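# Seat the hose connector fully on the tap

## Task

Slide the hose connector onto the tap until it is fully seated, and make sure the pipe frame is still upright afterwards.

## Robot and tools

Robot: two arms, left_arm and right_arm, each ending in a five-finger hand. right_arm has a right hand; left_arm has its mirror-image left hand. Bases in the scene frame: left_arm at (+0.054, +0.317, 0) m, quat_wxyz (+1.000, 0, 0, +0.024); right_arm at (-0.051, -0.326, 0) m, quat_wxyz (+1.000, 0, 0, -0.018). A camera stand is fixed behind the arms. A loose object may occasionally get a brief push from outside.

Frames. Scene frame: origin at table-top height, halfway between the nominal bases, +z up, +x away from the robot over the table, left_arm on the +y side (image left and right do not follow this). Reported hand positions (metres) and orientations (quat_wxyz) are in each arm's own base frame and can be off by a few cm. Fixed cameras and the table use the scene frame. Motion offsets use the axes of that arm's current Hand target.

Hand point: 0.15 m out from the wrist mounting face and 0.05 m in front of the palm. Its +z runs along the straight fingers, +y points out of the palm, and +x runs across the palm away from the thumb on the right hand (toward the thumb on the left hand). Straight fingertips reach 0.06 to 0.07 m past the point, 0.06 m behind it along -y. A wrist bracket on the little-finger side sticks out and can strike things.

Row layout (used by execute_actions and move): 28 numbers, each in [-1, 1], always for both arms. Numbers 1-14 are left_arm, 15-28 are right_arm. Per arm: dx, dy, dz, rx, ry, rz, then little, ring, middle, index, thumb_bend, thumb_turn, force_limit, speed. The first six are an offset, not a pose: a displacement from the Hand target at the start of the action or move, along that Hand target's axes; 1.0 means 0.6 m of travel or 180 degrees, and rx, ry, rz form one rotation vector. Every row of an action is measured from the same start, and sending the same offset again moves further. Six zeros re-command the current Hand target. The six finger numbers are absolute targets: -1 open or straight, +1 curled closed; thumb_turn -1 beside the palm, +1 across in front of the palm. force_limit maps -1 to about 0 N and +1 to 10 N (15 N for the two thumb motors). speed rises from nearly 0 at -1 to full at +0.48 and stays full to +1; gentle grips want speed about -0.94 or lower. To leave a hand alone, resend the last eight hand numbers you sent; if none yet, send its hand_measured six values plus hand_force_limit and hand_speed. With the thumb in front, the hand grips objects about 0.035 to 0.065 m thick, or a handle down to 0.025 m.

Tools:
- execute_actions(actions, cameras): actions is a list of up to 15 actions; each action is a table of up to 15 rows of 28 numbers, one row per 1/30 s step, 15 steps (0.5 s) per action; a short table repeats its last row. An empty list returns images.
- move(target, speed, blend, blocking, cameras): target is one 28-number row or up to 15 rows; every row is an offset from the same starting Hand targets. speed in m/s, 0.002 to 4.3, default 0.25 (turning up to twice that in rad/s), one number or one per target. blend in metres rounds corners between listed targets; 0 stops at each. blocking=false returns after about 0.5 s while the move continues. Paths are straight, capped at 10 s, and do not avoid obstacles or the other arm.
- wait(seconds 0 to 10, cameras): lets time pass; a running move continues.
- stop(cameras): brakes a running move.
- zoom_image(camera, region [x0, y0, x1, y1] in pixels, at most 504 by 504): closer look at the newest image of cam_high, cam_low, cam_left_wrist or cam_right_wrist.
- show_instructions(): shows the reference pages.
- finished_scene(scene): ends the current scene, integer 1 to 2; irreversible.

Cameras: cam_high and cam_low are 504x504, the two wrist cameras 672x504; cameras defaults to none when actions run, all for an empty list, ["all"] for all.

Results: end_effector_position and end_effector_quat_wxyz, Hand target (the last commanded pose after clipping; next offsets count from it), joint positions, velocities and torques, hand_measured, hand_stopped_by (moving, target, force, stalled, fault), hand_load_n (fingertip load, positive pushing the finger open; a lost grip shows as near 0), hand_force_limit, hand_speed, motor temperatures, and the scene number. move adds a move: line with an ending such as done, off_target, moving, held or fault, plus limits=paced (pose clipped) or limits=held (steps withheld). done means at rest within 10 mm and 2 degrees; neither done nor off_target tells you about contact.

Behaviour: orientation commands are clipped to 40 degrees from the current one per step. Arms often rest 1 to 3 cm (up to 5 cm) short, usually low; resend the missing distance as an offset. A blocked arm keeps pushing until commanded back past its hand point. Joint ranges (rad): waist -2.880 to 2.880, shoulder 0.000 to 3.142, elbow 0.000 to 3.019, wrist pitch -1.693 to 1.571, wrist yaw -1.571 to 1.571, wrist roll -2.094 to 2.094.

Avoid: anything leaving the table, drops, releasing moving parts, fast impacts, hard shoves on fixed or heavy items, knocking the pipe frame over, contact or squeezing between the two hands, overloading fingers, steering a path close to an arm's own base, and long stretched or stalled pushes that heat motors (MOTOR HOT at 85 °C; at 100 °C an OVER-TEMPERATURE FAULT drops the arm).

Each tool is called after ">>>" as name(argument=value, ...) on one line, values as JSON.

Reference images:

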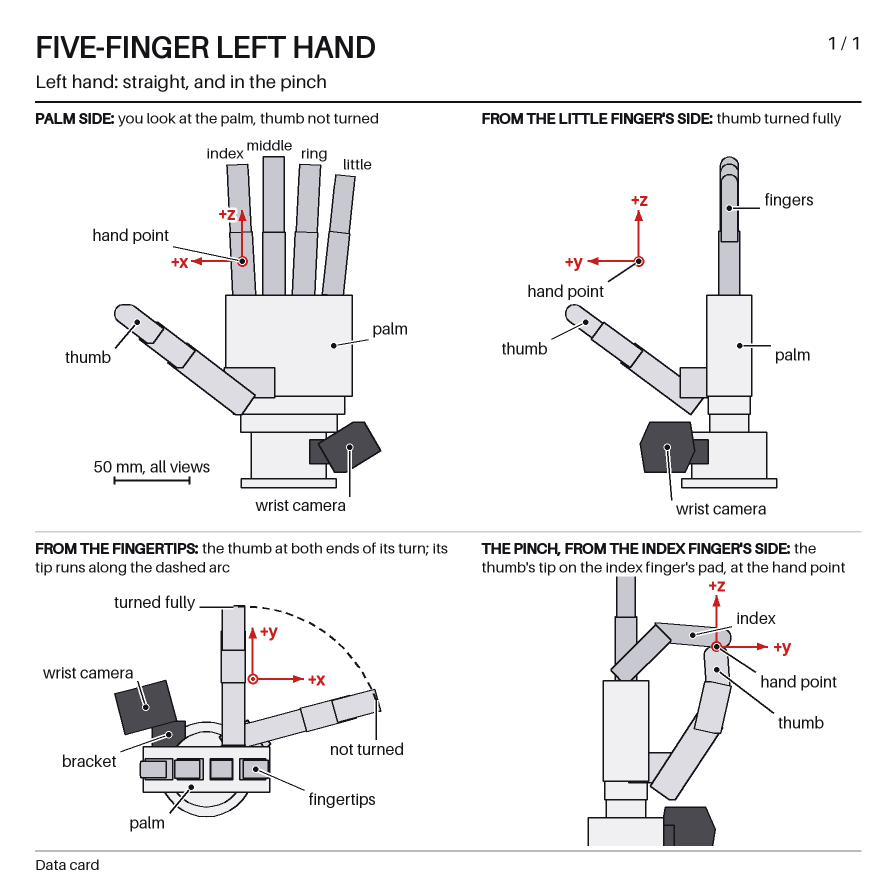

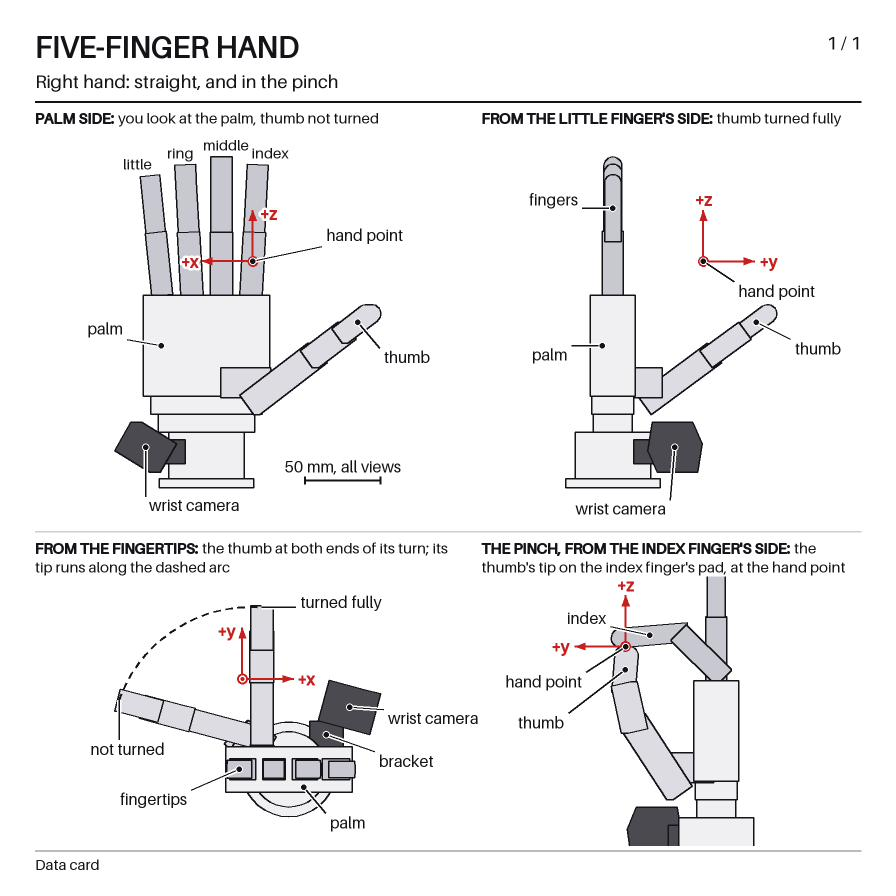

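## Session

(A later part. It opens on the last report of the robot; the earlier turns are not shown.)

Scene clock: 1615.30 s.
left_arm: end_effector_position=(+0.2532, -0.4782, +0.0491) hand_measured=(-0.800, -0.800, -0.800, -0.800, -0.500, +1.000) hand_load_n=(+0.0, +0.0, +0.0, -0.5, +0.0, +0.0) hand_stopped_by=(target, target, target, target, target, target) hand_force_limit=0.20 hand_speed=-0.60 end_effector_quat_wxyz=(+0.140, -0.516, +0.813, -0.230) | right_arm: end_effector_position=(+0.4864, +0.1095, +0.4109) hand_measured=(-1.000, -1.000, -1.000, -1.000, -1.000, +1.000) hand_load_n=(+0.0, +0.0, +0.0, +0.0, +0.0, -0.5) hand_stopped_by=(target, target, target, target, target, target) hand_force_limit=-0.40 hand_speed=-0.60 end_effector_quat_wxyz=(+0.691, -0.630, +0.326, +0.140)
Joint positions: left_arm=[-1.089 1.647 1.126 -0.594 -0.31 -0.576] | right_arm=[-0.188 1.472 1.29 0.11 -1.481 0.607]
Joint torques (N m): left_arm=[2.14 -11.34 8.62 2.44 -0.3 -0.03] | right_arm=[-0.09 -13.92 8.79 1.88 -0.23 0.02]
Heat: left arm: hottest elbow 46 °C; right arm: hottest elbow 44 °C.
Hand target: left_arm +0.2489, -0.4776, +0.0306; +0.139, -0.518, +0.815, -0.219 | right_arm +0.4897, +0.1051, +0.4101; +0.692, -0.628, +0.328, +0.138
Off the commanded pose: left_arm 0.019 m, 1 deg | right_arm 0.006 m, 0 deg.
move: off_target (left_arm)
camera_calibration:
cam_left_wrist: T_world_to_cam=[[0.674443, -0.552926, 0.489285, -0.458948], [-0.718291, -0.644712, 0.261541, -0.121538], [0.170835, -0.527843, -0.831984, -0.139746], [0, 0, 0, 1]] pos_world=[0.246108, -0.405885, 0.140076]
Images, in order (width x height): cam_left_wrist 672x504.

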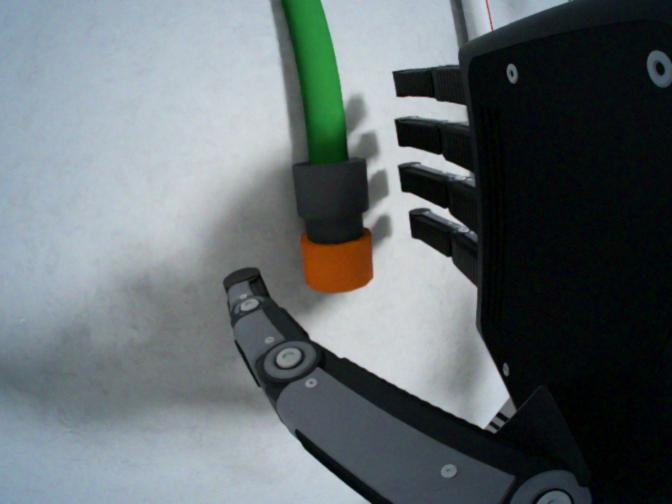

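>>> move(target=[-0.0132,0.0298,0.0137,0,0,0,-0.8,-0.8,-0.8,-0.8,-0.5,1,0.2,-0.6,0,0,0,0,0,0,-1,-1,-1,-1,-1,1,-0.4,-0.6], speed=0.05, cameras=["cam_left_wrist"])

Scene clock: 1624.10 s.
left_arm: end_effector_position=(+0.2480, -0.4685, +0.0318) hand_measured=(-0.800, -0.800, -0.800, -0.800, -0.500, +1.000) hand_load_n=(+0.0, +0.0, -0.5, +0.0, +0.0, +0.0) hand_stopped_by=(target, target, target, target, target, target) hand_force_limit=0.20 hand_speed=-0.60 end_effector_quat_wxyz=(+0.141, -0.516, +0.813, -0.229) | right_arm: end_effector_position=(+0.4864, +0.1095, +0.4109) hand_measured=(-1.000, -1.000, -1.000, -1.000, -1.000, +1.000) hand_load_n=(+0.0, +0.0, +0.0, +0.0, +0.0, +0.0) hand_stopped_by=(target, target, target, target, target, target) hand_force_limit=-0.40 hand_speed=-0.60 end_effector_quat_wxyz=(+0.691, -0.630, +0.326, +0.140)
Joint positions: left_arm=[-1.09 1.647 1.073 -0.544 -0.313 -0.579] | right_arm=[-0.188 1.472 1.29 0.11 -1.481 0.607]
Joint torques (N m): left_arm=[2.02 -11.52 7.76 2.52 -0.17 -0.03] | right_arm=[-0.21 -13.92 8.8 1.91 -0.22 0.02]
Heat: left arm: hottest elbow 45 °C; right arm: hottest elbow 44 °C.
Hand target: left_arm +0.2419, -0.4655, +0.0145; +0.139, -0.518, +0.815, -0.219 | right_arm +0.4897, +0.1051, +0.4101; +0.692, -0.628, +0.328, +0.138
Off the commanded pose: left_arm 0.018 m, 1 deg | right_arm 0.006 m, 0 deg.
move: off_target (left_arm)
camera_calibration:
cam_left_wrist: T_world_to_cam=[[0.675227, -0.552513, 0.488669, -0.44169], [-0.717101, -0.64686, 0.259496, -0.115774], [0.172726, -0.525644, -0.832985, -0.147545], [0, 0, 0, 1]] pos_world=[0.240704, -0.396485, 0.12298]
Images, in order (width x height): cam_left_wrist 672x504.

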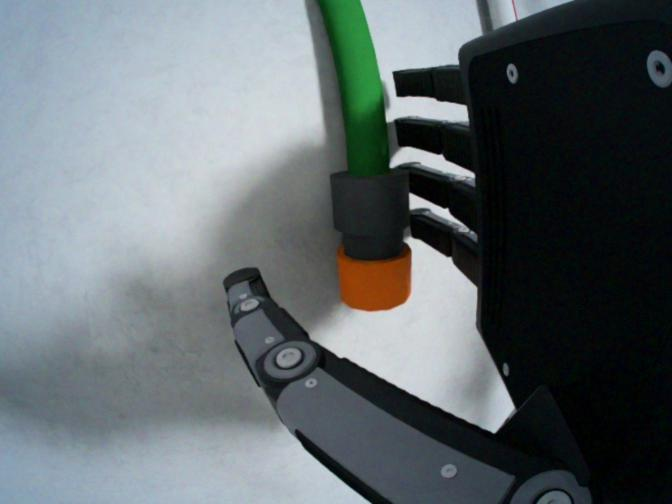

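>>> move(target=[0,0,0,0,0,0,0.75,0.75,0.75,0.75,-0.5,1,-0.1,-0.85,0,0,0,0,0,0,-1,-1,-1,-1,-1,1,-0.4,-0.6], speed=0.05, cameras=["cam_left_wrist"])

Scene clock: 1635.87 s.
left_arm: end_effector_position=(+0.2499, -0.4714, +0.0317) hand_measured=(+0.750, +0.750, +0.030, +0.750, -0.502, +1.000) hand_load_n=(+0.0, +0.0, +4.5, +0.0, +4.5, +0.5) hand_stopped_by=(target, target, force, target, target, target) hand_force_limit=-0.10 hand_speed=-0.85 end_effector_quat_wxyz=(+0.141, -0.517, +0.810, -0.237) | right_arm: end_effector_position=(+0.4864, +0.1095, +0.4109) hand_measured=(-1.000, -1.000, -1.000, -1.000, -1.000, +1.000) hand_load_n=(+0.0, +0.0, +0.0, +0.0, +0.0, -0.5) hand_stopped_by=(target, target, target, target, target, target) hand_force_limit=-0.40 hand_speed=-0.60 end_effector_quat_wxyz=(+0.691, -0.630, +0.326, +0.140)
Joint positions: left_arm=[-1.09 1.647 1.068 -0.522 -0.315 -0.58] | right_arm=[-0.188 1.472 1.29 0.11 -1.481 0.607]
Joint torques (N m): left_arm=[2.08 -11.46 8.24 1.5 -0.1 -0.01] | right_arm=[-0.15 -13.8 8.8 1.87 -0.23 0.03]
Heat: left arm: hottest elbow 44 °C; right arm: hottest elbow 44 °C.
Hand target: left_arm +0.2420, -0.4655, +0.0146; +0.139, -0.518, +0.815, -0.218 | right_arm +0.4897, +0.1051, +0.4101; +0.692, -0.628, +0.328, +0.138
Off the commanded pose: left_arm 0.020 m, 2 deg | right_arm 0.006 m, 0 deg.
move: off_target (left_arm)
camera_calibration:
cam_left_wrist: T_world_to_cam=[[0.672166, -0.54347, 0.502826, -0.43986], [-0.717849, -0.644693, 0.2628, -0.115117], [0.181344, -0.537598, -0.82347, -0.157588], [0, 0, 0, 1]] pos_world=[0.241601, -0.397985, 0.121657]
Images, in order (width x height): cam_left_wrist 672x504.

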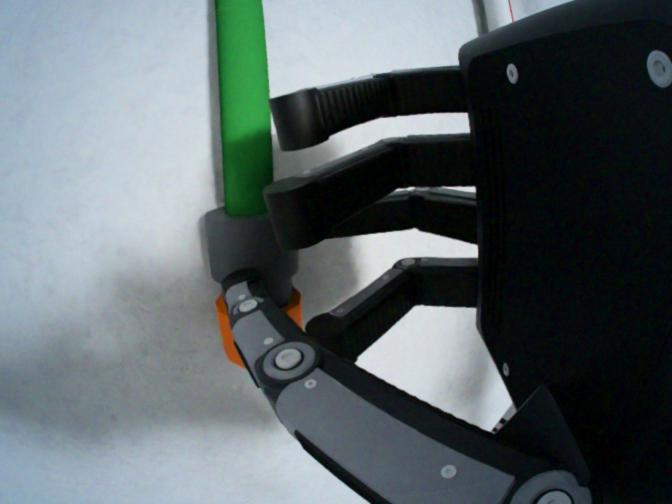

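>>> move(target=[[0,0,0,0,0,0,-0.8,-0.8,-0.8,-0.8,-0.5,1,-0.1,-0.6,0,0,0,0,0,0,-1,-1,-1,-1,-1,1,-0.4,-0.6],[0,-0.04,-0.07,0,0,0,-0.8,-0.8,-0.8,-0.8,-0.5,1,-0.1,-0.6,0,0,0,0,0,0,-1,-1,-1,-1,-1,1,-0.4,-0.6],[0,-0.04,-0.07,0.1667,0,0,-0.8,-0.8,-0.8,-0.8,-0.5,1,-0.1,-0.6,0,0,0,0,0,0,-1,-1,-1,-1,-1,1,-0.4,-0.6]], speed=0.08, cameras=["cam_left_wrist"])

Scene clock: 1762.73 s.
left_arm: end_effector_position=(+0.2451, -0.4662, +0.0600) hand_measured=(-0.800, -0.800, -0.800, -0.800, -0.500, +1.000) hand_load_n=(+0.0, -0.5, +0.0, +0.0, +0.0, +0.0) hand_stopped_by=(target, target, target, target, target, target) hand_force_limit=-0.10 hand_speed=-0.60 end_effector_quat_wxyz=(+0.268, -0.471, +0.730, -0.416) | right_arm: end_effector_position=(+0.4864, +0.1095, +0.4109) hand_measured=(-1.000, -1.000, -1.000, -1.000, -1.000, +1.000) hand_load_n=(+0.0, +0.0, +0.0, +0.0, +0.0, +0.0) hand_stopped_by=(target, target, target, target, target, target) hand_force_limit=-0.40 hand_speed=-0.60 end_effector_quat_wxyz=(+0.691, -0.630, +0.326, +0.140)
Joint positions: left_arm=[-1.234 1.501 0.773 0.019 -0.672 -0.491] | right_arm=[-0.188 1.472 1.29 0.11 -1.481 0.607]
Joint torques (N m): left_arm=[2.08 -11.46 7.9 3.02 -0.41 0.21] | right_arm=[-0.03 -13.8 8.77 1.88 -0.23 0.01]
Motor temperatures (°C): left_arm=[25 33 41 25 25 23] | right_arm=[23 34 44 23 24 25]
Heat: left arm: hottest elbow 41 °C; right arm: hottest elbow 44 °C.
Hand target: left_arm +0.2416, -0.4654, +0.0628; +0.269, -0.465, +0.731, -0.422 | right_arm +0.4897, +0.1051, +0.4101; +0.692, -0.628, +0.328, +0.138
Off the commanded pose: left_arm 0.005 m, 1 deg | right_arm 0.006 m, 0 deg.
move: done
camera_calibration:
cam_left_wrist: T_world_to_cam=[[0.38175, -0.407822, 0.829427, -0.333204], [-0.775555, -0.629496, 0.0474373, -0.0885346], [0.502774, -0.661375, -0.556598, -0.283031], [0, 0, 0, 1]] pos_world=[0.200838, -0.37881, 0.123034]
Images, in order (width x height): cam_left_wrist 672x504.

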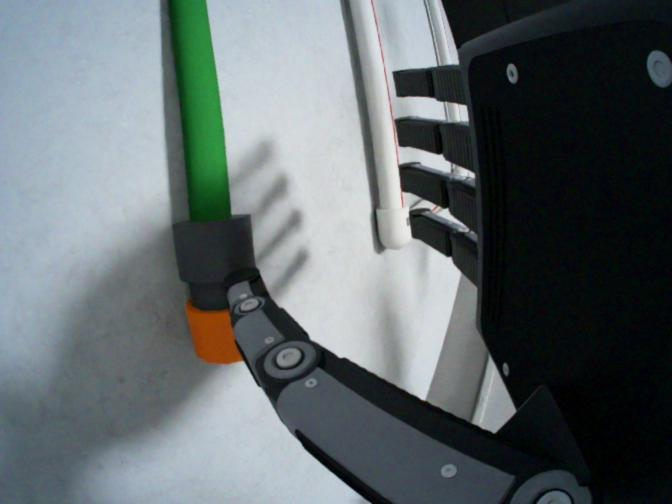

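>>> execute_actions(actions=[], cameras=["cam_high"])

>>> zoom_image(camera="cam_high", region=[100, 150, 250, 300])

Scene clock: 1775.60 s.
left_arm: end_effector_position=(+0.2451, -0.4661, +0.0599) hand_measured=(-0.800, -0.800, -0.800, -0.800, -0.500, +1.000) hand_load_n=(+0.0, +0.0, +0.0, +0.0, +0.0, +0.0) hand_stopped_by=(target, target, target, target, target, target) hand_force_limit=-0.10 hand_speed=-0.60 end_effector_quat_wxyz=(+0.269, -0.471, +0.730, -0.416) | right_arm: end_effector_position=(+0.4864, +0.1095, +0.4109) hand_measured=(-1.000, -1.000, -1.000, -1.000, -1.000, +1.000) hand_load_n=(+0.0, +0.0, +0.0, +0.0, +0.0, -0.5) hand_stopped_by=(target, target, target, target, target, target) hand_force_limit=-0.40 hand_speed=-0.60 end_effector_quat_wxyz=(+0.691, -0.630, +0.326, +0.140)
Joint positions: left_arm=[-1.234 1.501 0.773 0.019 -0.672 -0.49] | right_arm=[-0.188 1.472 1.29 0.11 -1.481 0.607]
Joint velocities: within noise
Joint torques (N m): left_arm=[2.02 -11.4 7.83 3.11 -0.41 0.21] | right_arm=[-0.09 -13.86 8.81 1.89 -0.23 0.02]
Motor temperatures (°C): left_arm=[25 33 40 25 25 23] | right_arm=[23 34 44 23 24 25]
Heat: left arm: hottest elbow 40 °C; right arm: hottest elbow 44 °C.
Hand target: left_arm +0.2417, -0.4654, +0.0628; +0.269, -0.465, +0.731, -0.422 | right_arm +0.4897, +0.1051, +0.4101; +0.692, -0.628, +0.328, +0.138
Off the commanded pose: left_arm 0.005 m, 1 deg | right_arm 0.006 m, 0 deg.
Images, in order (width x height): cam_high 504x504.

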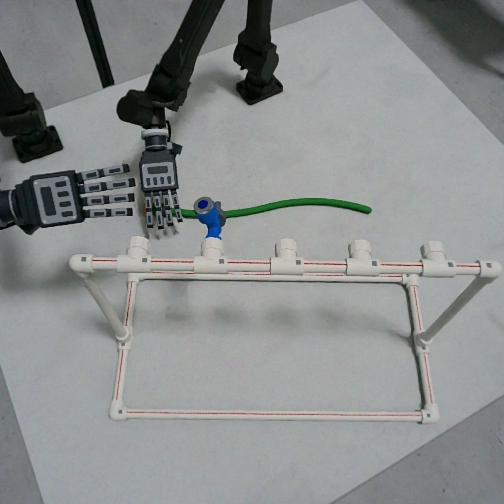

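Scaled by 3.360.

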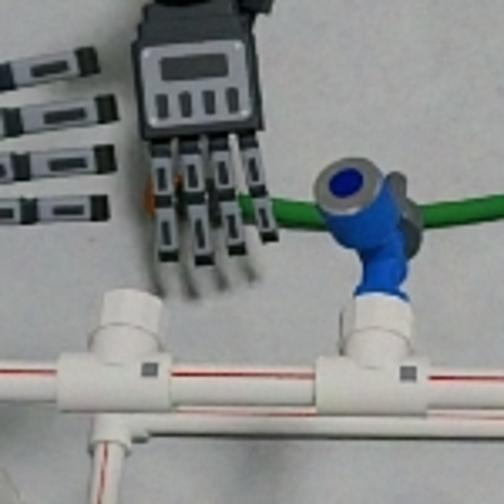

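>>> move(target=[-0.0162,0.034,0.0012,0,0.0337,0.0194,-0.4,-0.4,-0.4,-0.4,-0.5,1,-0.1,-0.6,0,0,0,0,0,0,-1,-1,-1,-1,-1,1,-0.4,-0.6], speed=0.06, cameras=["cam_left_wrist"])

Scene clock: 1798.60 s.
left_arm: end_effector_position=(+0.2343, -0.4561, +0.0413) hand_measured=(-0.400, -0.400, -0.400, -0.400, -0.500, +1.000) hand_load_n=(+0.0, +0.0, +0.0, +0.0, +0.0, +0.0) hand_stopped_by=(target, target, target, target, target, target) hand_force_limit=-0.10 hand_speed=-0.60 end_effector_quat_wxyz=(+0.240, -0.421, +0.760, -0.433) | right_arm: end_effector_position=(+0.4864, +0.1095, +0.4109) hand_measured=(-1.000, -1.000, -1.000, -1.000, -1.000, +1.000) hand_load_n=(+0.0, +0.0, +0.0, +0.0, +0.0, +0.0) hand_stopped_by=(target, target, target, target, target, target) hand_force_limit=-0.40 hand_speed=-0.60 end_effector_quat_wxyz=(+0.691, -0.630, +0.326, +0.140)
Joint positions: left_arm=[-1.209 1.493 0.682 0.169 -0.549 -0.37] | right_arm=[-0.188 1.472 1.29 0.11 -1.481 0.607]
Joint torques (N m): left_arm=[3.25 -10.99 7.41 3.22 -0.13 0.2] | right_arm=[0.09 -13.92 8.8 1.84 -0.23 0.02]
Heat: left arm: hottest elbow 39 °C; right arm: hottest elbow 44 °C.
Hand target: left_arm +0.2371, -0.4527, +0.0450; +0.243, -0.419, +0.758, -0.438 | right_arm +0.4897, +0.1051, +0.4101; +0.692, -0.628, +0.328, +0.138
Off the commanded pose: left_arm 0.006 m, 1 deg | right_arm 0.006 m, 0 deg.
move: done
camera_calibration:
cam_left_wrist: T_world_to_cam=[[0.32434, -0.456436, 0.828535, -0.318129], [-0.852359, -0.520866, 0.0467232, -0.0220345], [0.41023, -0.721363, -0.557984, -0.287058], [0, 0, 0, 1]] pos_world=[0.202161, -0.363756, 0.104437]
Images, in order (width x height): cam_left_wrist 672x504.

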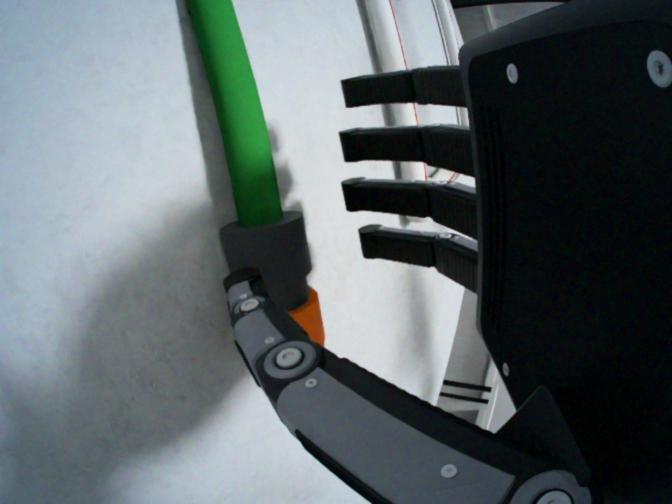

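>>> move(target=[0,0.0572,0.0177,0,0,0,-0.4,-0.4,-0.4,-0.4,-0.6,1,-0.1,-0.6,0,0,0,0,0,0,-1,-1,-1,-1,-1,1,-0.4,-0.6], speed=0.05, cameras=["cam_left_wrist"])

Scene clock: 1821.47 s.
left_arm: end_effector_position=(+0.2336, -0.4514, +0.0219) hand_measured=(-0.400, -0.400, -0.400, -0.400, -0.600, +1.000) hand_load_n=(+0.0, +0.0, +0.0, +0.0, +0.0, +0.0) hand_stopped_by=(target, target, target, target, target, target) hand_force_limit=-0.10 hand_speed=-0.60 end_effector_quat_wxyz=(+0.241, -0.423, +0.752, -0.444) | right_arm: end_effector_position=(+0.4864, +0.1095, +0.4109) hand_measured=(-1.000, -1.000, -1.000, -1.000, -1.000, +1.000) hand_load_n=(+0.0, +0.0, +0.0, +0.0, +0.0, +0.0) hand_stopped_by=(target, target, target, target, target, target) hand_force_limit=-0.40 hand_speed=-0.60 end_effector_quat_wxyz=(+0.691, -0.630, +0.326, +0.140)
Joint positions: left_arm=[-1.209 1.536 0.634 0.29 -0.554 -0.37] | right_arm=[-0.188 1.472 1.29 0.11 -1.481 0.607]
Joint torques (N m): left_arm=[2.2 -7.94 6.97 3.26 -0.32 0.13] | right_arm=[-0.09 -13.74 8.83 1.87 -0.23 0.03]
Heat: left arm: hottest elbow 39 °C; right arm: hottest elbow 44 °C.
Hand target: left_arm +0.2304, -0.4485, +0.0098; +0.242, -0.419, +0.758, -0.438 | right_arm +0.4897, +0.1051, +0.4101; +0.692, -0.628, +0.328, +0.138
Off the commanded pose: left_arm 0.013 m, 1 deg | right_arm 0.006 m, 0 deg.
move: off_target (left_arm)
camera_calibration:
cam_left_wrist: T_world_to_cam=[[0.315148, -0.433883, 0.844054, -0.287717], [-0.851001, -0.522876, 0.0489592, -0.0205699], [0.420093, -0.733721, -0.534018, -0.302527], [0, 0, 0, 1]] pos_world=[0.200258, -0.357561, 0.0823007]
Images, in order (width x height): cam_left_wrist 672x504.

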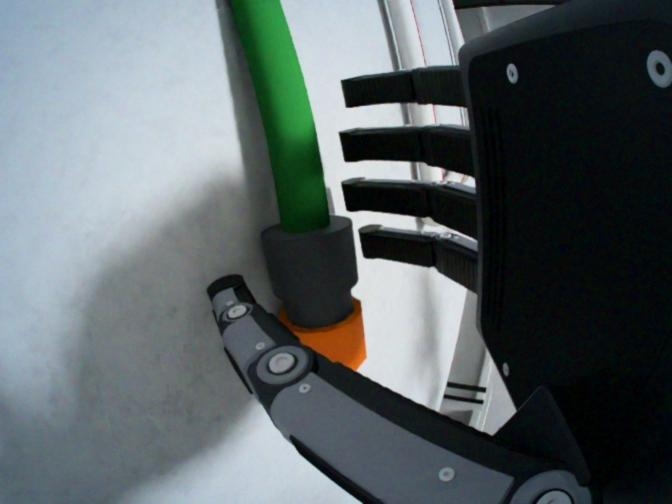

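>>> move(target=[[0,0,0,0,0,0,0.3,0.3,0.3,0.3,-0.6,1,-0.1,-0.85,0,0,0,0,0,0,-1,-1,-1,-1,-1,1,-0.4,-0.6],[0,0,0,0,0,0,0.3,0.3,0.3,0.3,0.88,1,0.1,-0.7,0,0,0,0,0,0,-1,-1,-1,-1,-1,1,-0.4,-0.6]], speed=0.05, cameras=["cam_left_wrist"])

Scene clock: 1833.00 s.
left_arm: end_effector_position=(+0.2336, -0.4513, +0.0216) hand_measured=(+0.300, +0.182, +0.042, +0.098, -0.602, +1.000) hand_load_n=(+2.0, +2.0, +0.0, +3.5, +9.5, +4.0) hand_stopped_by=(target, force, force, force, force, target) hand_force_limit=0.10 hand_speed=-0.70 end_effector_quat_wxyz=(+0.241, -0.423, +0.752, -0.444) | right_arm: end_effector_position=(+0.4864, +0.1095, +0.4109) hand_measured=(-1.000, -1.000, -1.000, -1.000, -1.000, +1.000) hand_load_n=(+0.0, +0.0, +0.0, +0.0, +0.0, +0.0) hand_stopped_by=(target, target, target, target, target, target) hand_force_limit=-0.40 hand_speed=-0.60 end_effector_quat_wxyz=(+0.691, -0.630, +0.326, +0.140)
Joint positions: left_arm=[-1.209 1.536 0.634 0.29 -0.554 -0.37] | right_arm=[-0.188 1.472 1.29 0.11 -1.481 0.607]
Joint torques (N m): left_arm=[2.2 -7.94 6.95 3.25 -0.31 0.13] | right_arm=[-0.09 -13.86 8.76 1.91 -0.23 0.03]
Heat: left arm: hottest elbow 39 °C; right arm: hottest elbow 44 °C.
Hand target: left_arm +0.2304, -0.4485, +0.0100; +0.243, -0.419, +0.757, -0.438 | right_arm +0.4897, +0.1051, +0.4101; +0.692, -0.628, +0.328, +0.138
Off the commanded pose: left_arm 0.013 m, 1 deg | right_arm 0.006 m, 0 deg.
move: off_target (left_arm); target 2's new numbers were sent with left_arm's hand 0.013 m and 1 deg from that target
camera_calibration:
cam_left_wrist: T_world_to_cam=[[0.315189, -0.434144, 0.843905, -0.287638], [-0.850851, -0.523149, 0.0486511, -0.0206627], [0.420367, -0.733372, -0.534283, -0.302541], [0, 0, 0, 1]] pos_world=[0.200258, -0.357561, 0.0821014]
Images, in order (width x height): cam_left_wrist 672x504.

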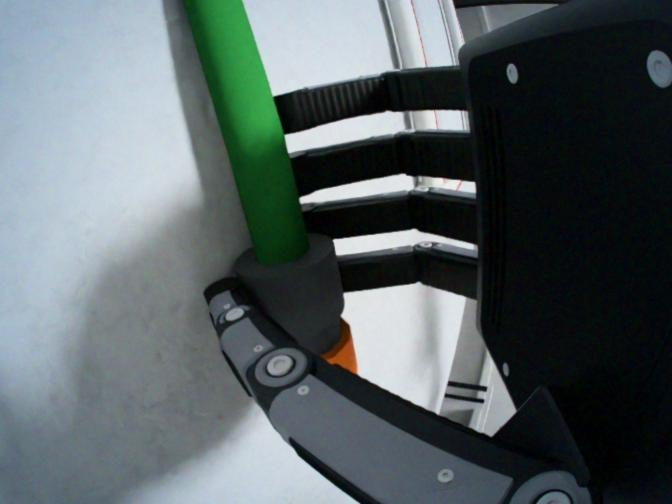

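>>> move(target=[[0,-0.0477,-0.0275,0,0,0,0.3,0.3,0.3,0.3,0.88,1,0.1,-0.7,0,0,0,0,0,0,-1,-1,-1,-1,-1,1,-0.4,-0.6]], speed=0.05, cameras=["cam_left_wrist","cam_low"])

Scene clock: 1843.93 s.
left_arm: end_effector_position=(+0.2294, -0.4402, +0.0302) hand_measured=(+0.300, +0.182, +0.042, +0.098, -0.602, +1.000) hand_load_n=(+0.0, +3.5, +0.0, +1.0, +6.0, +3.0) hand_stopped_by=(target, force, force, force, force, target) hand_force_limit=0.10 hand_speed=-0.70 end_effector_quat_wxyz=(+0.243, -0.422, +0.761, -0.428) | right_arm: end_effector_position=(+0.4864, +0.1095, +0.4109) hand_measured=(-1.000, -1.000, -1.000, -1.000, -1.000, +1.000) hand_load_n=(+0.0, +0.0, +0.0, -0.5, +0.0, +0.0) hand_stopped_by=(target, target, target, target, target, target) hand_force_limit=-0.40 hand_speed=-0.60 end_effector_quat_wxyz=(+0.691, -0.630, +0.326, +0.140)
Joint positions: left_arm=[-1.209 1.483 0.634 0.199 -0.554 -0.37] | right_arm=[-0.188 1.472 1.29 0.11 -1.481 0.607]
Joint torques (N m): left_arm=[2.2 -10.52 9.78 2.04 -0.33 0.13] | right_arm=[-0.03 -13.74 8.83 1.88 -0.22 0.02]
Heat: left arm: hottest elbow 38 °C; right arm: hottest elbow 44 °C.
Hand target: left_arm +0.2304, -0.4485, +0.0429; +0.243, -0.419, +0.758, -0.438 | right_arm +0.4897, +0.1051, +0.4101; +0.692, -0.628, +0.328, +0.138
Off the commanded pose: left_arm 0.015 m, 1 deg | right_arm 0.006 m, 0 deg.
move: off_target (left_arm)
camera_calibration:
cam_left_wrist: T_world_to_cam=[[0.326113, -0.463046, 0.824159, -0.303353], [-0.85024, -0.524748, 0.0416078, -0.0194545], [0.41321, -0.714302, -0.564827, -0.27702], [0, 0, 0, 1]] pos_world=[0.196854, -0.348552, 0.0943524]
Images, in order (width x height): cam_low 504x504, cam_left_wrist 672x504.

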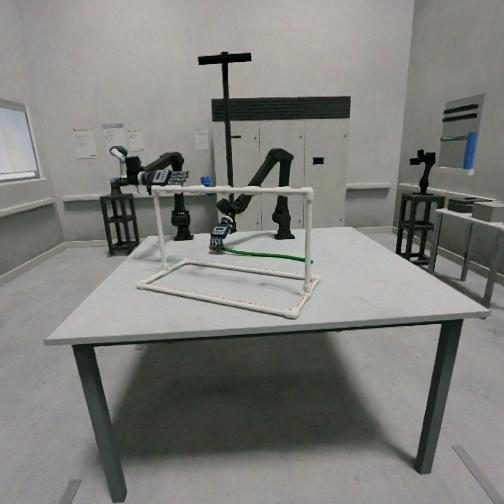

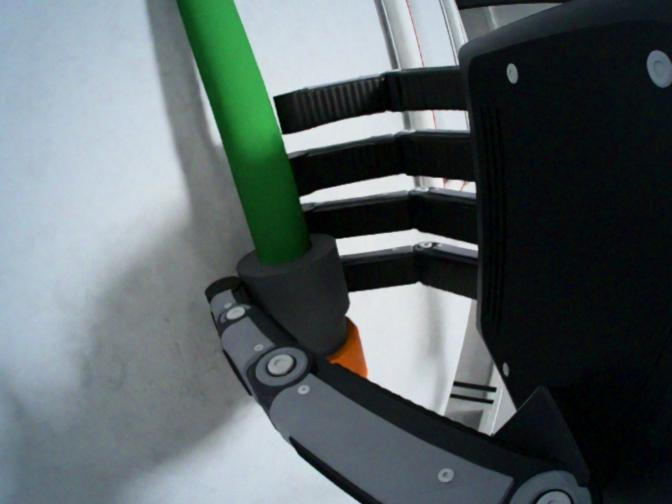

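>>> move(target=[[0,0,0,0,0,0,0.7,0.7,0.3,0.3,0.88,1,0.0,-0.8,0,0,0,0,0,0,-1,-1,-1,-1,-1,1,-0.4,-0.6],[0,0,0,0,0,0,0.7,0.7,0.3,0.3,0.87,1,0.5,-0.8,0,0,0,0,0,0,-1,-1,-1,-1,-1,1,-0.4,-0.6]], speed=0.05, cameras=["cam_left_wrist"])

Scene clock: 1853.67 s.
left_arm: end_effector_position=(+0.2294, -0.4402, +0.0302) hand_measured=(+0.700, +0.214, +0.042, +0.098, -0.582, +1.000) hand_load_n=(+0.0, +6.5, +0.0, +2.0, +11.5, +6.0) hand_stopped_by=(target, force, force, force, force, target) hand_force_limit=0.50 hand_speed=-0.80 end_effector_quat_wxyz=(+0.243, -0.422, +0.761, -0.428) | right_arm: end_effector_position=(+0.4864, +0.1095, +0.4109) hand_measured=(-1.000, -1.000, -1.000, -1.000, -1.000, +1.000) hand_load_n=(+0.0, +0.0, +0.0, +0.0, +0.0, +0.0) hand_stopped_by=(target, target, target, target, target, target) hand_force_limit=-0.40 hand_speed=-0.60 end_effector_quat_wxyz=(+0.691, -0.630, +0.326, +0.140)
Joint positions: left_arm=[-1.209 1.483 0.634 0.199 -0.554 -0.369] | right_arm=[-0.188 1.472 1.29 0.11 -1.481 0.607]
Joint torques (N m): left_arm=[2.2 -10.52 9.81 2.02 -0.33 0.13] | right_arm=[-0.09 -13.86 8.77 1.85 -0.23 0.02]
Heat: left arm: hottest elbow 38 °C; right arm: hottest elbow 44 °C.
Hand target: left_arm +0.2304, -0.4485, +0.0429; +0.243, -0.419, +0.758, -0.438 | right_arm +0.4897, +0.1051, +0.4101; +0.692, -0.628, +0.328, +0.138
Off the commanded pose: left_arm 0.015 m, 1 deg | right_arm 0.006 m, 0 deg.
move: off_target (left_arm); target 2's new numbers were sent with left_arm's hand 0.015 m and 1 deg from that target
camera_calibration:
cam_left_wrist: T_world_to_cam=[[0.325914, -0.463358, 0.824063, -0.303415], [-0.850378, -0.524543, 0.0413787, -0.0193339], [0.413083, -0.714251, -0.564985, -0.276962], [0, 0, 0, 1]] pos_world=[0.196854, -0.348552, 0.0943529]
Images, in order (width x height): cam_left_wrist 672x504.

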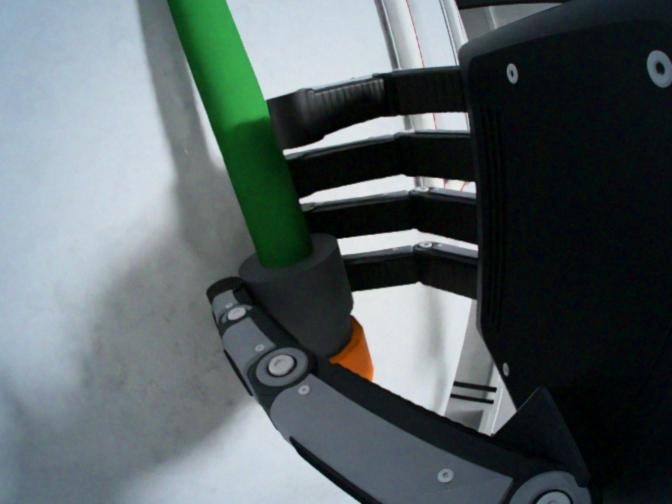

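>>> move(target=[[0,0,0,0,0,0,0.7,0.12,-0.02,0.03,0.88,1,0.3,-0.8,0,0,0,0,0,0,-1,-1,-1,-1,-1,1,-0.4,-0.6],[0,0,0,0,0,0,0.7,0.06,-0.07,-0.04,0.87,1,0.3,-0.8,0,0,0,0,0,0,-1,-1,-1,-1,-1,1,-0.4,-0.6]], speed=0.05, cameras=["cam_left_wrist"])

Scene clock: 1864.27 s.
left_arm: end_effector_position=(+0.2294, -0.4401, +0.0308) hand_measured=(+0.700, +0.060, -0.070, -0.040, -0.358, +1.000) hand_load_n=(+0.0, +0.0, +9.0, +1.0, +8.0, +0.5) hand_stopped_by=(target, target, target, target, force, target) hand_force_limit=0.30 hand_speed=-0.80 end_effector_quat_wxyz=(+0.243, -0.422, +0.761, -0.429) | right_arm: end_effector_position=(+0.4864, +0.1095, +0.4109) hand_measured=(-1.000, -1.000, -1.000, -1.000, -1.000, +1.000) hand_load_n=(+0.0, -0.5, +0.0, +0.0, +0.0, -0.5) hand_stopped_by=(target, target, target, target, target, target) hand_force_limit=-0.40 hand_speed=-0.60 end_effector_quat_wxyz=(+0.691, -0.630, +0.326, +0.140)
Joint positions: left_arm=[-1.209 1.481 0.634 0.198 -0.554 -0.369] | right_arm=[-0.188 1.472 1.29 0.11 -1.481 0.607]
Joint torques (N m): left_arm=[2.2 -10.29 9.81 2.09 -0.32 0.13] | right_arm=[-0.21 -13.86 8.81 1.89 -0.23 0.02]
Heat: left arm: hottest elbow 38 °C; right arm: hottest elbow 44 °C.
Hand target: left_arm +0.2304, -0.4485, +0.0429; +0.243, -0.419, +0.758, -0.438 | right_arm +0.4897, +0.1051, +0.4101; +0.692, -0.628, +0.328, +0.138
Off the commanded pose: left_arm 0.015 m, 1 deg | right_arm 0.006 m, 0 deg.
move: off_target (left_arm); target 2's new numbers were sent with left_arm's hand 0.016 m and 1 deg from that target
camera_calibration:
cam_left_wrist: T_world_to_cam=[[0.325728, -0.463031, 0.82432, -0.303736], [-0.850392, -0.524518, 0.041402, -0.0192971], [0.4132, -0.714481, -0.564609, -0.276691], [0, 0, 0, 1]] pos_world=[0.196854, -0.348452, 0.0949524]
Images, in order (width x height): cam_left_wrist 672x504.

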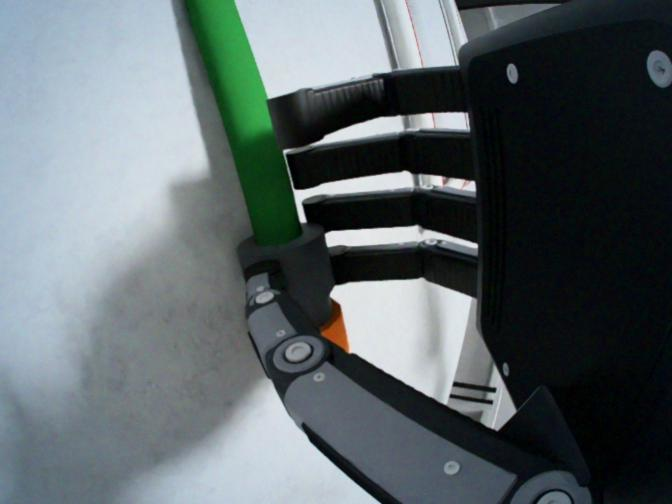

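>>> zoom_image(camera="cam_left_wrist", region=[180, 180, 400, 400])

Scaled by 2.291 from the camera's 672x504 image, which has a finer 960x720 frame.

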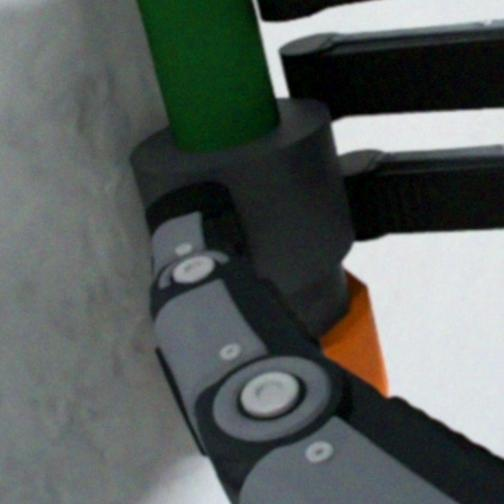

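>>> move(target=[[0,0,0,0,0,0,-0.4,-0.4,-0.4,-0.4,-0.7,1,0.0,-0.7,0,0,0,0,0,0,-1,-1,-1,-1,-1,1,-0.4,-0.6],[0.004,0,0,-0.0444,0,0,-0.4,-0.4,-0.4,-0.4,-0.7,1,0.0,-0.7,0,0,0,0,0,0,-1,-1,-1,-1,-1,1,-0.4,-0.6]], speed=0.05, cameras=["cam_left_wrist"])

Scene clock: 1895.50 s.
left_arm: end_effector_position=(+0.2187, -0.4319, +0.0220) hand_measured=(-0.400, -0.400, -0.400, -0.400, -0.700, +1.000) hand_load_n=(+0.0, +0.0, +0.0, +0.0, +0.0, +0.0) hand_stopped_by=(target, target, target, target, target, target) hand_force_limit=0.00 hand_speed=-0.70 end_effector_quat_wxyz=(+0.217, -0.426, +0.799, -0.365) | right_arm: end_effector_position=(+0.4864, +0.1095, +0.4109) hand_measured=(-1.000, -1.000, -1.000, -1.000, -1.000, +1.000) hand_load_n=(+0.0, +0.0, -0.5, +0.0, +0.0, -0.5) hand_stopped_by=(target, target, target, target, target, target) hand_force_limit=-0.40 hand_speed=-0.60 end_effector_quat_wxyz=(+0.691, -0.630, +0.326, +0.140)
Joint positions: left_arm=[-1.192 1.475 0.701 -0.032 -0.482 -0.403] | right_arm=[-0.188 1.472 1.29 0.11 -1.481 0.607]
Joint torques (N m): left_arm=[3.31 -10.23 12.56 1.85 -0.15 -0.04] | right_arm=[-0.15 -13.68 8.83 1.88 -0.23 0.03]
Heat: left arm: hottest elbow 39 °C; right arm: hottest elbow 44 °C.
Hand target: left_arm +0.2290, -0.4504, +0.0428; +0.213, -0.435, +0.786, -0.384 | right_arm +0.4897, +0.1051, +0.4101; +0.692, -0.628, +0.328, +0.138
Off the commanded pose: left_arm 0.030 m, 3 deg | right_arm 0.006 m, 0 deg.
move: off_target (left_arm)
camera_calibration:
cam_left_wrist: T_world_to_cam=[[0.406927, -0.550917, 0.728629, -0.342784], [-0.852021, -0.51651, 0.085306, -0.0209692], [0.329348, -0.655521, -0.679575, -0.225109], [0, 0, 0, 1]] pos_world=[0.195761, -0.34724, 0.0985731]
Images, in order (width x height): cam_left_wrist 672x504.

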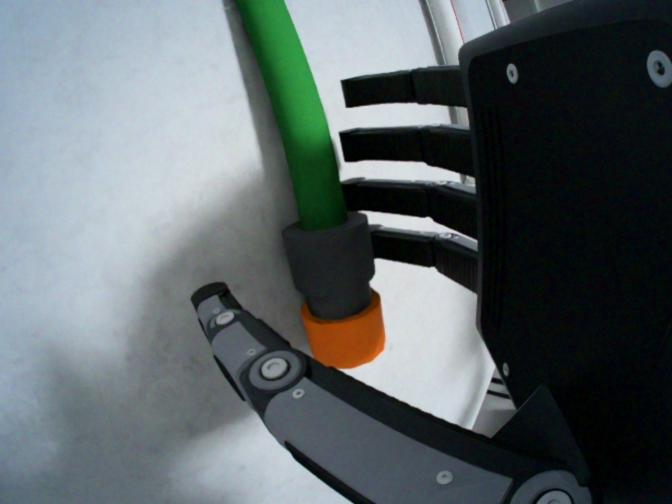

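>>> move(target=[[0.018,0,0,0,0,0,-0.4,-0.4,-0.4,-0.4,-0.7,1,0.0,-0.7,0,0,0,0,0,0,-1,-1,-1,-1,-1,1,-0.4,-0.6],[0.018,0.0,0,0,0,0,0.3,0.3,0.3,0.3,-0.7,1,-0.1,-0.85,0,0,0,0,0,0,-1,-1,-1,-1,-1,1,-0.4,-0.6]], speed=0.05, cameras=["cam_left_wrist"])

Scene clock: 1912.20 s.
left_arm: end_effector_position=(+0.2201, -0.4409, +0.0304) hand_measured=(+0.300, +0.300, +0.084, +0.222, -0.702, +1.000) hand_load_n=(+0.0, +0.0, +0.5, +3.0, +5.0, -1.0) hand_stopped_by=(target, target, force, force, target, target) hand_force_limit=-0.10 hand_speed=-0.85 end_effector_quat_wxyz=(+0.217, -0.432, +0.792, -0.372) | right_arm: end_effector_position=(+0.4864, +0.1095, +0.4109) hand_measured=(-1.000, -1.000, -1.000, -1.000, -1.000, +1.000) hand_load_n=(+0.0, +0.0, +0.0, +0.0, +0.0, +0.0) hand_stopped_by=(target, target, target, target, target, target) hand_force_limit=-0.40 hand_speed=-0.60 end_effector_quat_wxyz=(+0.691, -0.630, +0.326, +0.140)
Joint positions: left_arm=[-1.2 1.475 0.722 -0.044 -0.494 -0.423] | right_arm=[-0.188 1.472 1.29 0.11 -1.481 0.607]
Joint torques (N m): left_arm=[2.02 -9 12.53 1.84 -0.32 -0.02] | right_arm=[-0.21 -13.92 8.79 1.91 -0.23 0.02]
Heat: left arm: hottest elbow 40 °C; right arm: hottest elbow 44 °C.
Hand target: left_arm +0.2235, -0.4596, +0.0429; +0.213, -0.435, +0.786, -0.384 | right_arm +0.4897, +0.1051, +0.4101; +0.692, -0.628, +0.328, +0.138
Off the commanded pose: left_arm 0.023 m, 2 deg | right_arm 0.006 m, 0 deg.
move: off_target (left_arm); target 2's new numbers were sent with left_arm's hand 0.024 m and 2 deg from that target
camera_calibration:
cam_left_wrist: T_world_to_cam=[[0.411113, -0.531824, 0.740372, -0.347249], [-0.845532, -0.525997, 0.0916721, -0.0308071], [0.34068, -0.663695, -0.665918, -0.232271], [0, 0, 0, 1]] pos_world=[0.19584, -0.355037, 0.105244]
Images, in order (width x height): cam_left_wrist 672x504.

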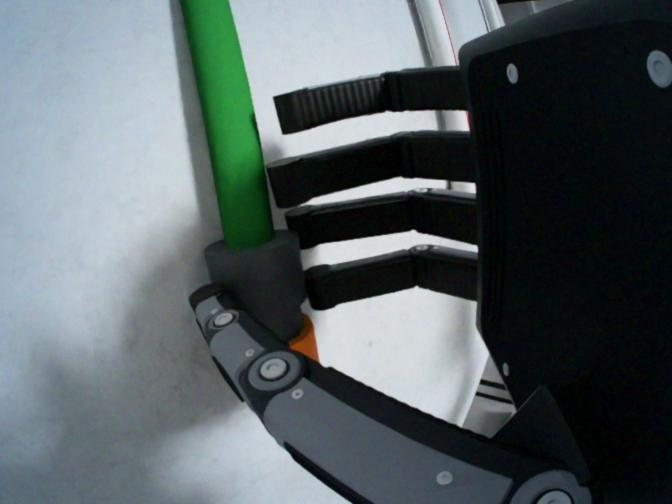

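>>> move(target=[[0.0,0,0,0,0,0,-0.3,-0.3,-0.3,-0.3,-0.7,1,0.0,-0.7,0,0,0,0,0,0,-1,-1,-1,-1,-1,1,-0.4,-0.6],[0.0,0.024,0.018,0,0,0,-0.3,-0.3,-0.3,-0.3,-0.7,1,0.0,-0.7,0,0,0,0,0,0,-1,-1,-1,-1,-1,1,-0.4,-0.6]], speed=0.05, cameras=["cam_left_wrist"])

Scene clock: 1924.50 s.
left_arm: end_effector_position=(+0.2214, -0.4451, +0.0229) hand_measured=(-0.300, -0.300, -0.300, -0.300, -0.700, +1.000) hand_load_n=(+0.0, +0.0, +0.0, +0.0, +0.0, +0.0) hand_stopped_by=(target, target, target, target, target, target) hand_force_limit=0.00 hand_speed=-0.70 end_effector_quat_wxyz=(+0.217, -0.432, +0.791, -0.374) | right_arm: end_effector_position=(+0.4864, +0.1095, +0.4109) hand_measured=(-1.000, -1.000, -1.000, -1.000, -1.000, +1.000) hand_load_n=(+0.0, +0.0, +0.0, +0.0, +0.0, +0.0) hand_stopped_by=(target, target, target, target, target, target) hand_force_limit=-0.40 hand_speed=-0.60 end_effector_quat_wxyz=(+0.691, -0.630, +0.326, +0.140)
Joint positions: left_arm=[-1.2 1.501 0.723 -0.012 -0.495 -0.423] | right_arm=[-0.188 1.472 1.29 0.11 -1.481 0.607]
Joint torques (N m): left_arm=[2.08 -8.12 10.65 2.99 -0.33 -0.02] | right_arm=[-0.03 -13.74 8.8 1.84 -0.22 0.02]
Heat: left arm: hottest elbow 41 °C; right arm: hottest elbow 44 °C.
Hand target: left_arm +0.2230, -0.4595, +0.0248; +0.213, -0.435, +0.786, -0.384 | right_arm +0.4897, +0.1051, +0.4101; +0.692, -0.628, +0.328, +0.138
Off the commanded pose: left_arm 0.015 m, 1 deg | right_arm 0.006 m, 0 deg.
move: off_target (left_arm)
camera_calibration:
cam_left_wrist: T_world_to_cam=[[0.409287, -0.5287, 0.743613, -0.342798], [-0.846015, -0.525109, 0.0923033, -0.0307661], [0.341677, -0.666886, -0.662208, -0.242238], [0, 0, 0, 1]] pos_world=[0.197041, -0.358938, 0.0973372]
Images, in order (width x height): cam_left_wrist 672x504.

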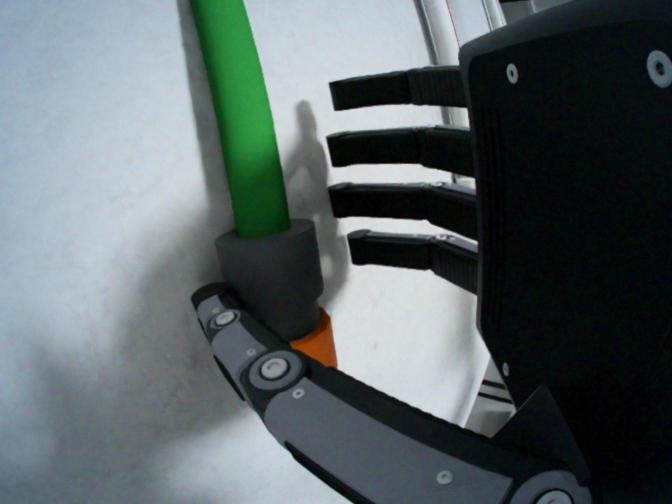

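>>> move(target=[[0.0,0.0385,-0.033,0,0,0,-0.4,-0.4,-0.4,-0.4,-0.7,1,0.0,-0.7,0,0,0,0,0,0,-1,-1,-1,-1,-1,1,-0.4,-0.6]], speed=0.05, cameras=["cam_left_wrist"])

Scene clock: 1939.93 s.
left_arm: end_effector_position=(+0.2025, -0.4453, +0.0190) hand_measured=(-0.400, -0.400, -0.400, -0.400, -0.700, +1.000) hand_load_n=(+0.0, +0.0, +0.5, +0.0, +0.0, +0.0) hand_stopped_by=(target, target, target, target, target, target) hand_force_limit=0.00 hand_speed=-0.70 end_effector_quat_wxyz=(+0.216, -0.433, +0.789, -0.379) | right_arm: end_effector_position=(+0.4864, +0.1095, +0.4109) hand_measured=(-1.000, -1.000, -1.000, -1.000, -1.000, +1.000) hand_load_n=(+0.0, +0.0, +0.0, +0.0, +0.0, -0.5) hand_stopped_by=(target, target, target, target, target, target) hand_force_limit=-0.40 hand_speed=-0.60 end_effector_quat_wxyz=(+0.691, -0.630, +0.326, +0.140)
Joint positions: left_arm=[-1.248 1.495 0.697 -0.001 -0.529 -0.461] | right_arm=[-0.188 1.472 1.29 0.11 -1.481 0.607]
Joint torques (N m): left_arm=[2.02 -10.52 6.98 2.82 -0.33 -0.01] | right_arm=[-0.15 -13.74 8.79 1.85 -0.23 0.03]
Heat: left arm: hottest elbow 41 °C; right arm: hottest elbow 44 °C.
Hand target: left_arm +0.1977, -0.4436, +0.0188; +0.213, -0.435, +0.786, -0.384 | right_arm +0.4897, +0.1051, +0.4101; +0.692, -0.628, +0.328, +0.138
Off the commanded pose: left_arm 0.005 m, 1 deg | right_arm 0.006 m, 0 deg.
move: done
camera_calibration:
cam_left_wrist: T_world_to_cam=[[0.406334, -0.52016, 0.751217, -0.328003], [-0.845918, -0.52495, 0.0940705, -0.0465351], [0.34542, -0.673692, -0.653318, -0.24239], [0, 0, 0, 1]] pos_world=[0.17764, -0.358339, 0.0924212]
Images, in order (width x height): cam_left_wrist 672x504.

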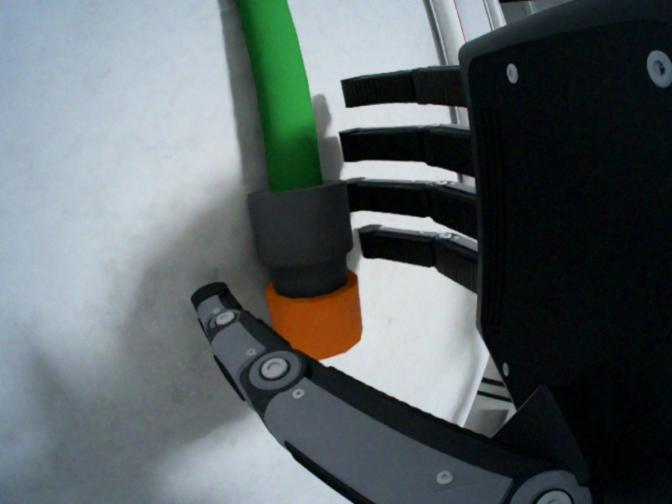

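>>> move(target=[[-0.014,0.019,-0.023,0,0,0,-0.4,-0.4,-0.4,-0.4,-0.7,1,0.0,-0.7,0,0,0,0,0,0,-1,-1,-1,-1,-1,1,-0.4,-0.6]], speed=0.05, cameras=["cam_left_wrist"])

Scene clock: 1950.73 s.
left_arm: end_effector_position=(+0.1921, -0.4291, +0.0189) hand_measured=(-0.400, -0.400, -0.400, -0.400, -0.700, +1.000) hand_load_n=(+0.0, +0.0, +0.5, +0.0, +0.0, +0.0) hand_stopped_by=(target, target, target, target, target, target) hand_force_limit=0.00 hand_speed=-0.70 end_effector_quat_wxyz=(+0.216, -0.433, +0.788, -0.380) | right_arm: end_effector_position=(+0.4864, +0.1095, +0.4109) hand_measured=(-1.000, -1.000, -1.000, -1.000, -1.000, +1.000) hand_load_n=(+0.0, +0.0, +0.0, +0.0, +0.0, +0.0) hand_stopped_by=(target, target, target, target, target, target) hand_force_limit=-0.40 hand_speed=-0.60 end_effector_quat_wxyz=(+0.691, -0.630, +0.326, +0.140)
Joint positions: left_arm=[-1.261 1.45 0.646 0.001 -0.539 -0.473] | right_arm=[-0.188 1.472 1.29 0.11 -1.481 0.607]
Joint torques (N m): left_arm=[1.96 -9.76 6.94 2.7 -0.34 -0.02] | right_arm=[0.03 -13.92 8.8 1.89 -0.23 0.02]
Heat: left arm: hottest elbow 41 °C; right arm: hottest elbow 44 °C.
Hand target: left_arm +0.1871, -0.4268, +0.0182; +0.213, -0.435, +0.786, -0.384 | right_arm +0.4897, +0.1051, +0.4101; +0.692, -0.628, +0.328, +0.138
Off the commanded pose: left_arm 0.006 m, 1 deg | right_arm 0.006 m, 0 deg.
move: done
camera_calibration:
cam_left_wrist: T_world_to_cam=[[0.406245, -0.518215, 0.752608, -0.314403], [-0.845552, -0.525442, 0.0946167, -0.0471034], [0.34642, -0.674807, -0.651636, -0.228748], [0, 0, 0, 1]] pos_world=[0.167139, -0.342039, 0.092018]
Images, in order (width x height): cam_left_wrist 672x504.

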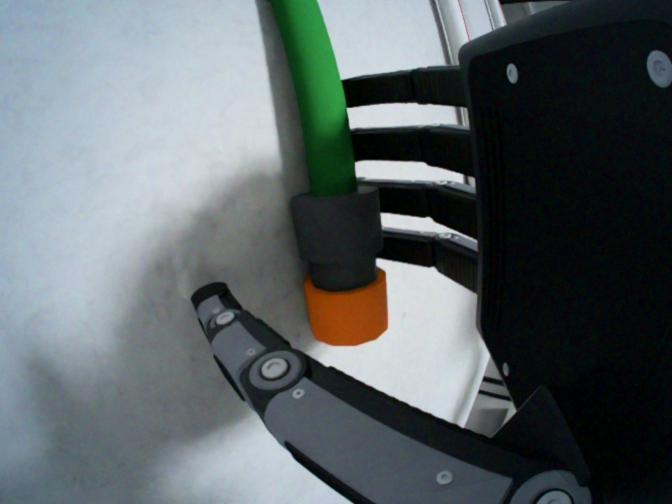

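>>> move(target=[[0,0,0,0,0,0,-0.4,-0.4,-0.4,-0.4,-0.4,1,0.0,-0.7,0,0,0,0,0,0,-1,-1,-1,-1,-1,1,-0.4,-0.6],[0,0,0,0,0,0,0.5,0.5,0.5,0.5,-0.4,1,0.0,-0.85,0,0,0,0,0,0,-1,-1,-1,-1,-1,1,-0.4,-0.6]], speed=0.05, cameras=["cam_left_wrist"])

Scene clock: 1974.00 s.
left_arm: end_effector_position=(+0.1921, -0.4294, +0.0200) hand_measured=(+0.028, +0.000, -0.096, -0.028, -0.404, +1.000) hand_load_n=(+5.0, +1.5, +0.0, +5.5, +13.0, +6.0) hand_stopped_by=(force, force, force, force, target, target) hand_force_limit=0.00 hand_speed=-0.85 end_effector_quat_wxyz=(+0.216, -0.434, +0.787, -0.382) | right_arm: end_effector_position=(+0.4864, +0.1095, +0.4109) hand_measured=(-1.000, -1.000, -1.000, -1.000, -1.000, +1.000) hand_load_n=(+0.0, +0.0, +0.0, -0.5, +0.0, +0.0) hand_stopped_by=(target, target, target, target, target, target) hand_force_limit=-0.40 hand_speed=-0.60 end_effector_quat_wxyz=(+0.691, -0.630, +0.326, +0.140)
Joint positions: left_arm=[-1.262 1.447 0.646 0.002 -0.54 -0.474] | right_arm=[-0.188 1.472 1.29 0.11 -1.481 0.607]
Joint torques (N m): left_arm=[2.02 -9.47 7.05 2.65 -0.27 -0.02] | right_arm=[-0.15 -13.86 8.79 1.88 -0.23 0.02]
Heat: left arm: hottest elbow 41 °C; right arm: hottest elbow 44 °C.
Hand target: left_arm +0.1871, -0.4271, +0.0184; +0.213, -0.435, +0.786, -0.384 | right_arm +0.4897, +0.1051, +0.4101; +0.692, -0.628, +0.328, +0.138
Off the commanded pose: left_arm 0.006 m, 0 deg | right_arm 0.006 m, 0 deg.
move: done
camera_calibration:
cam_left_wrist: T_world_to_cam=[[0.40565, -0.515263, 0.754952, -0.314079], [-0.84514, -0.526018, 0.0950966, -0.0477118], [0.348118, -0.676616, -0.648849, -0.229389], [0, 0, 0, 1]] pos_world=[0.166938, -0.342139, 0.0928131]
Images, in order (width x height): cam_left_wrist 672x504.

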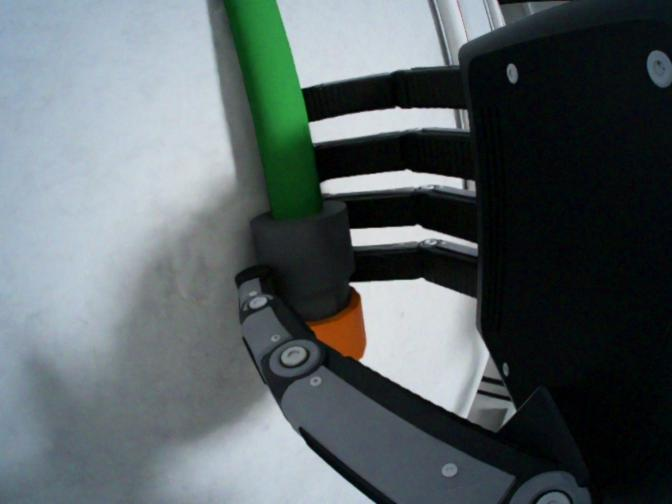

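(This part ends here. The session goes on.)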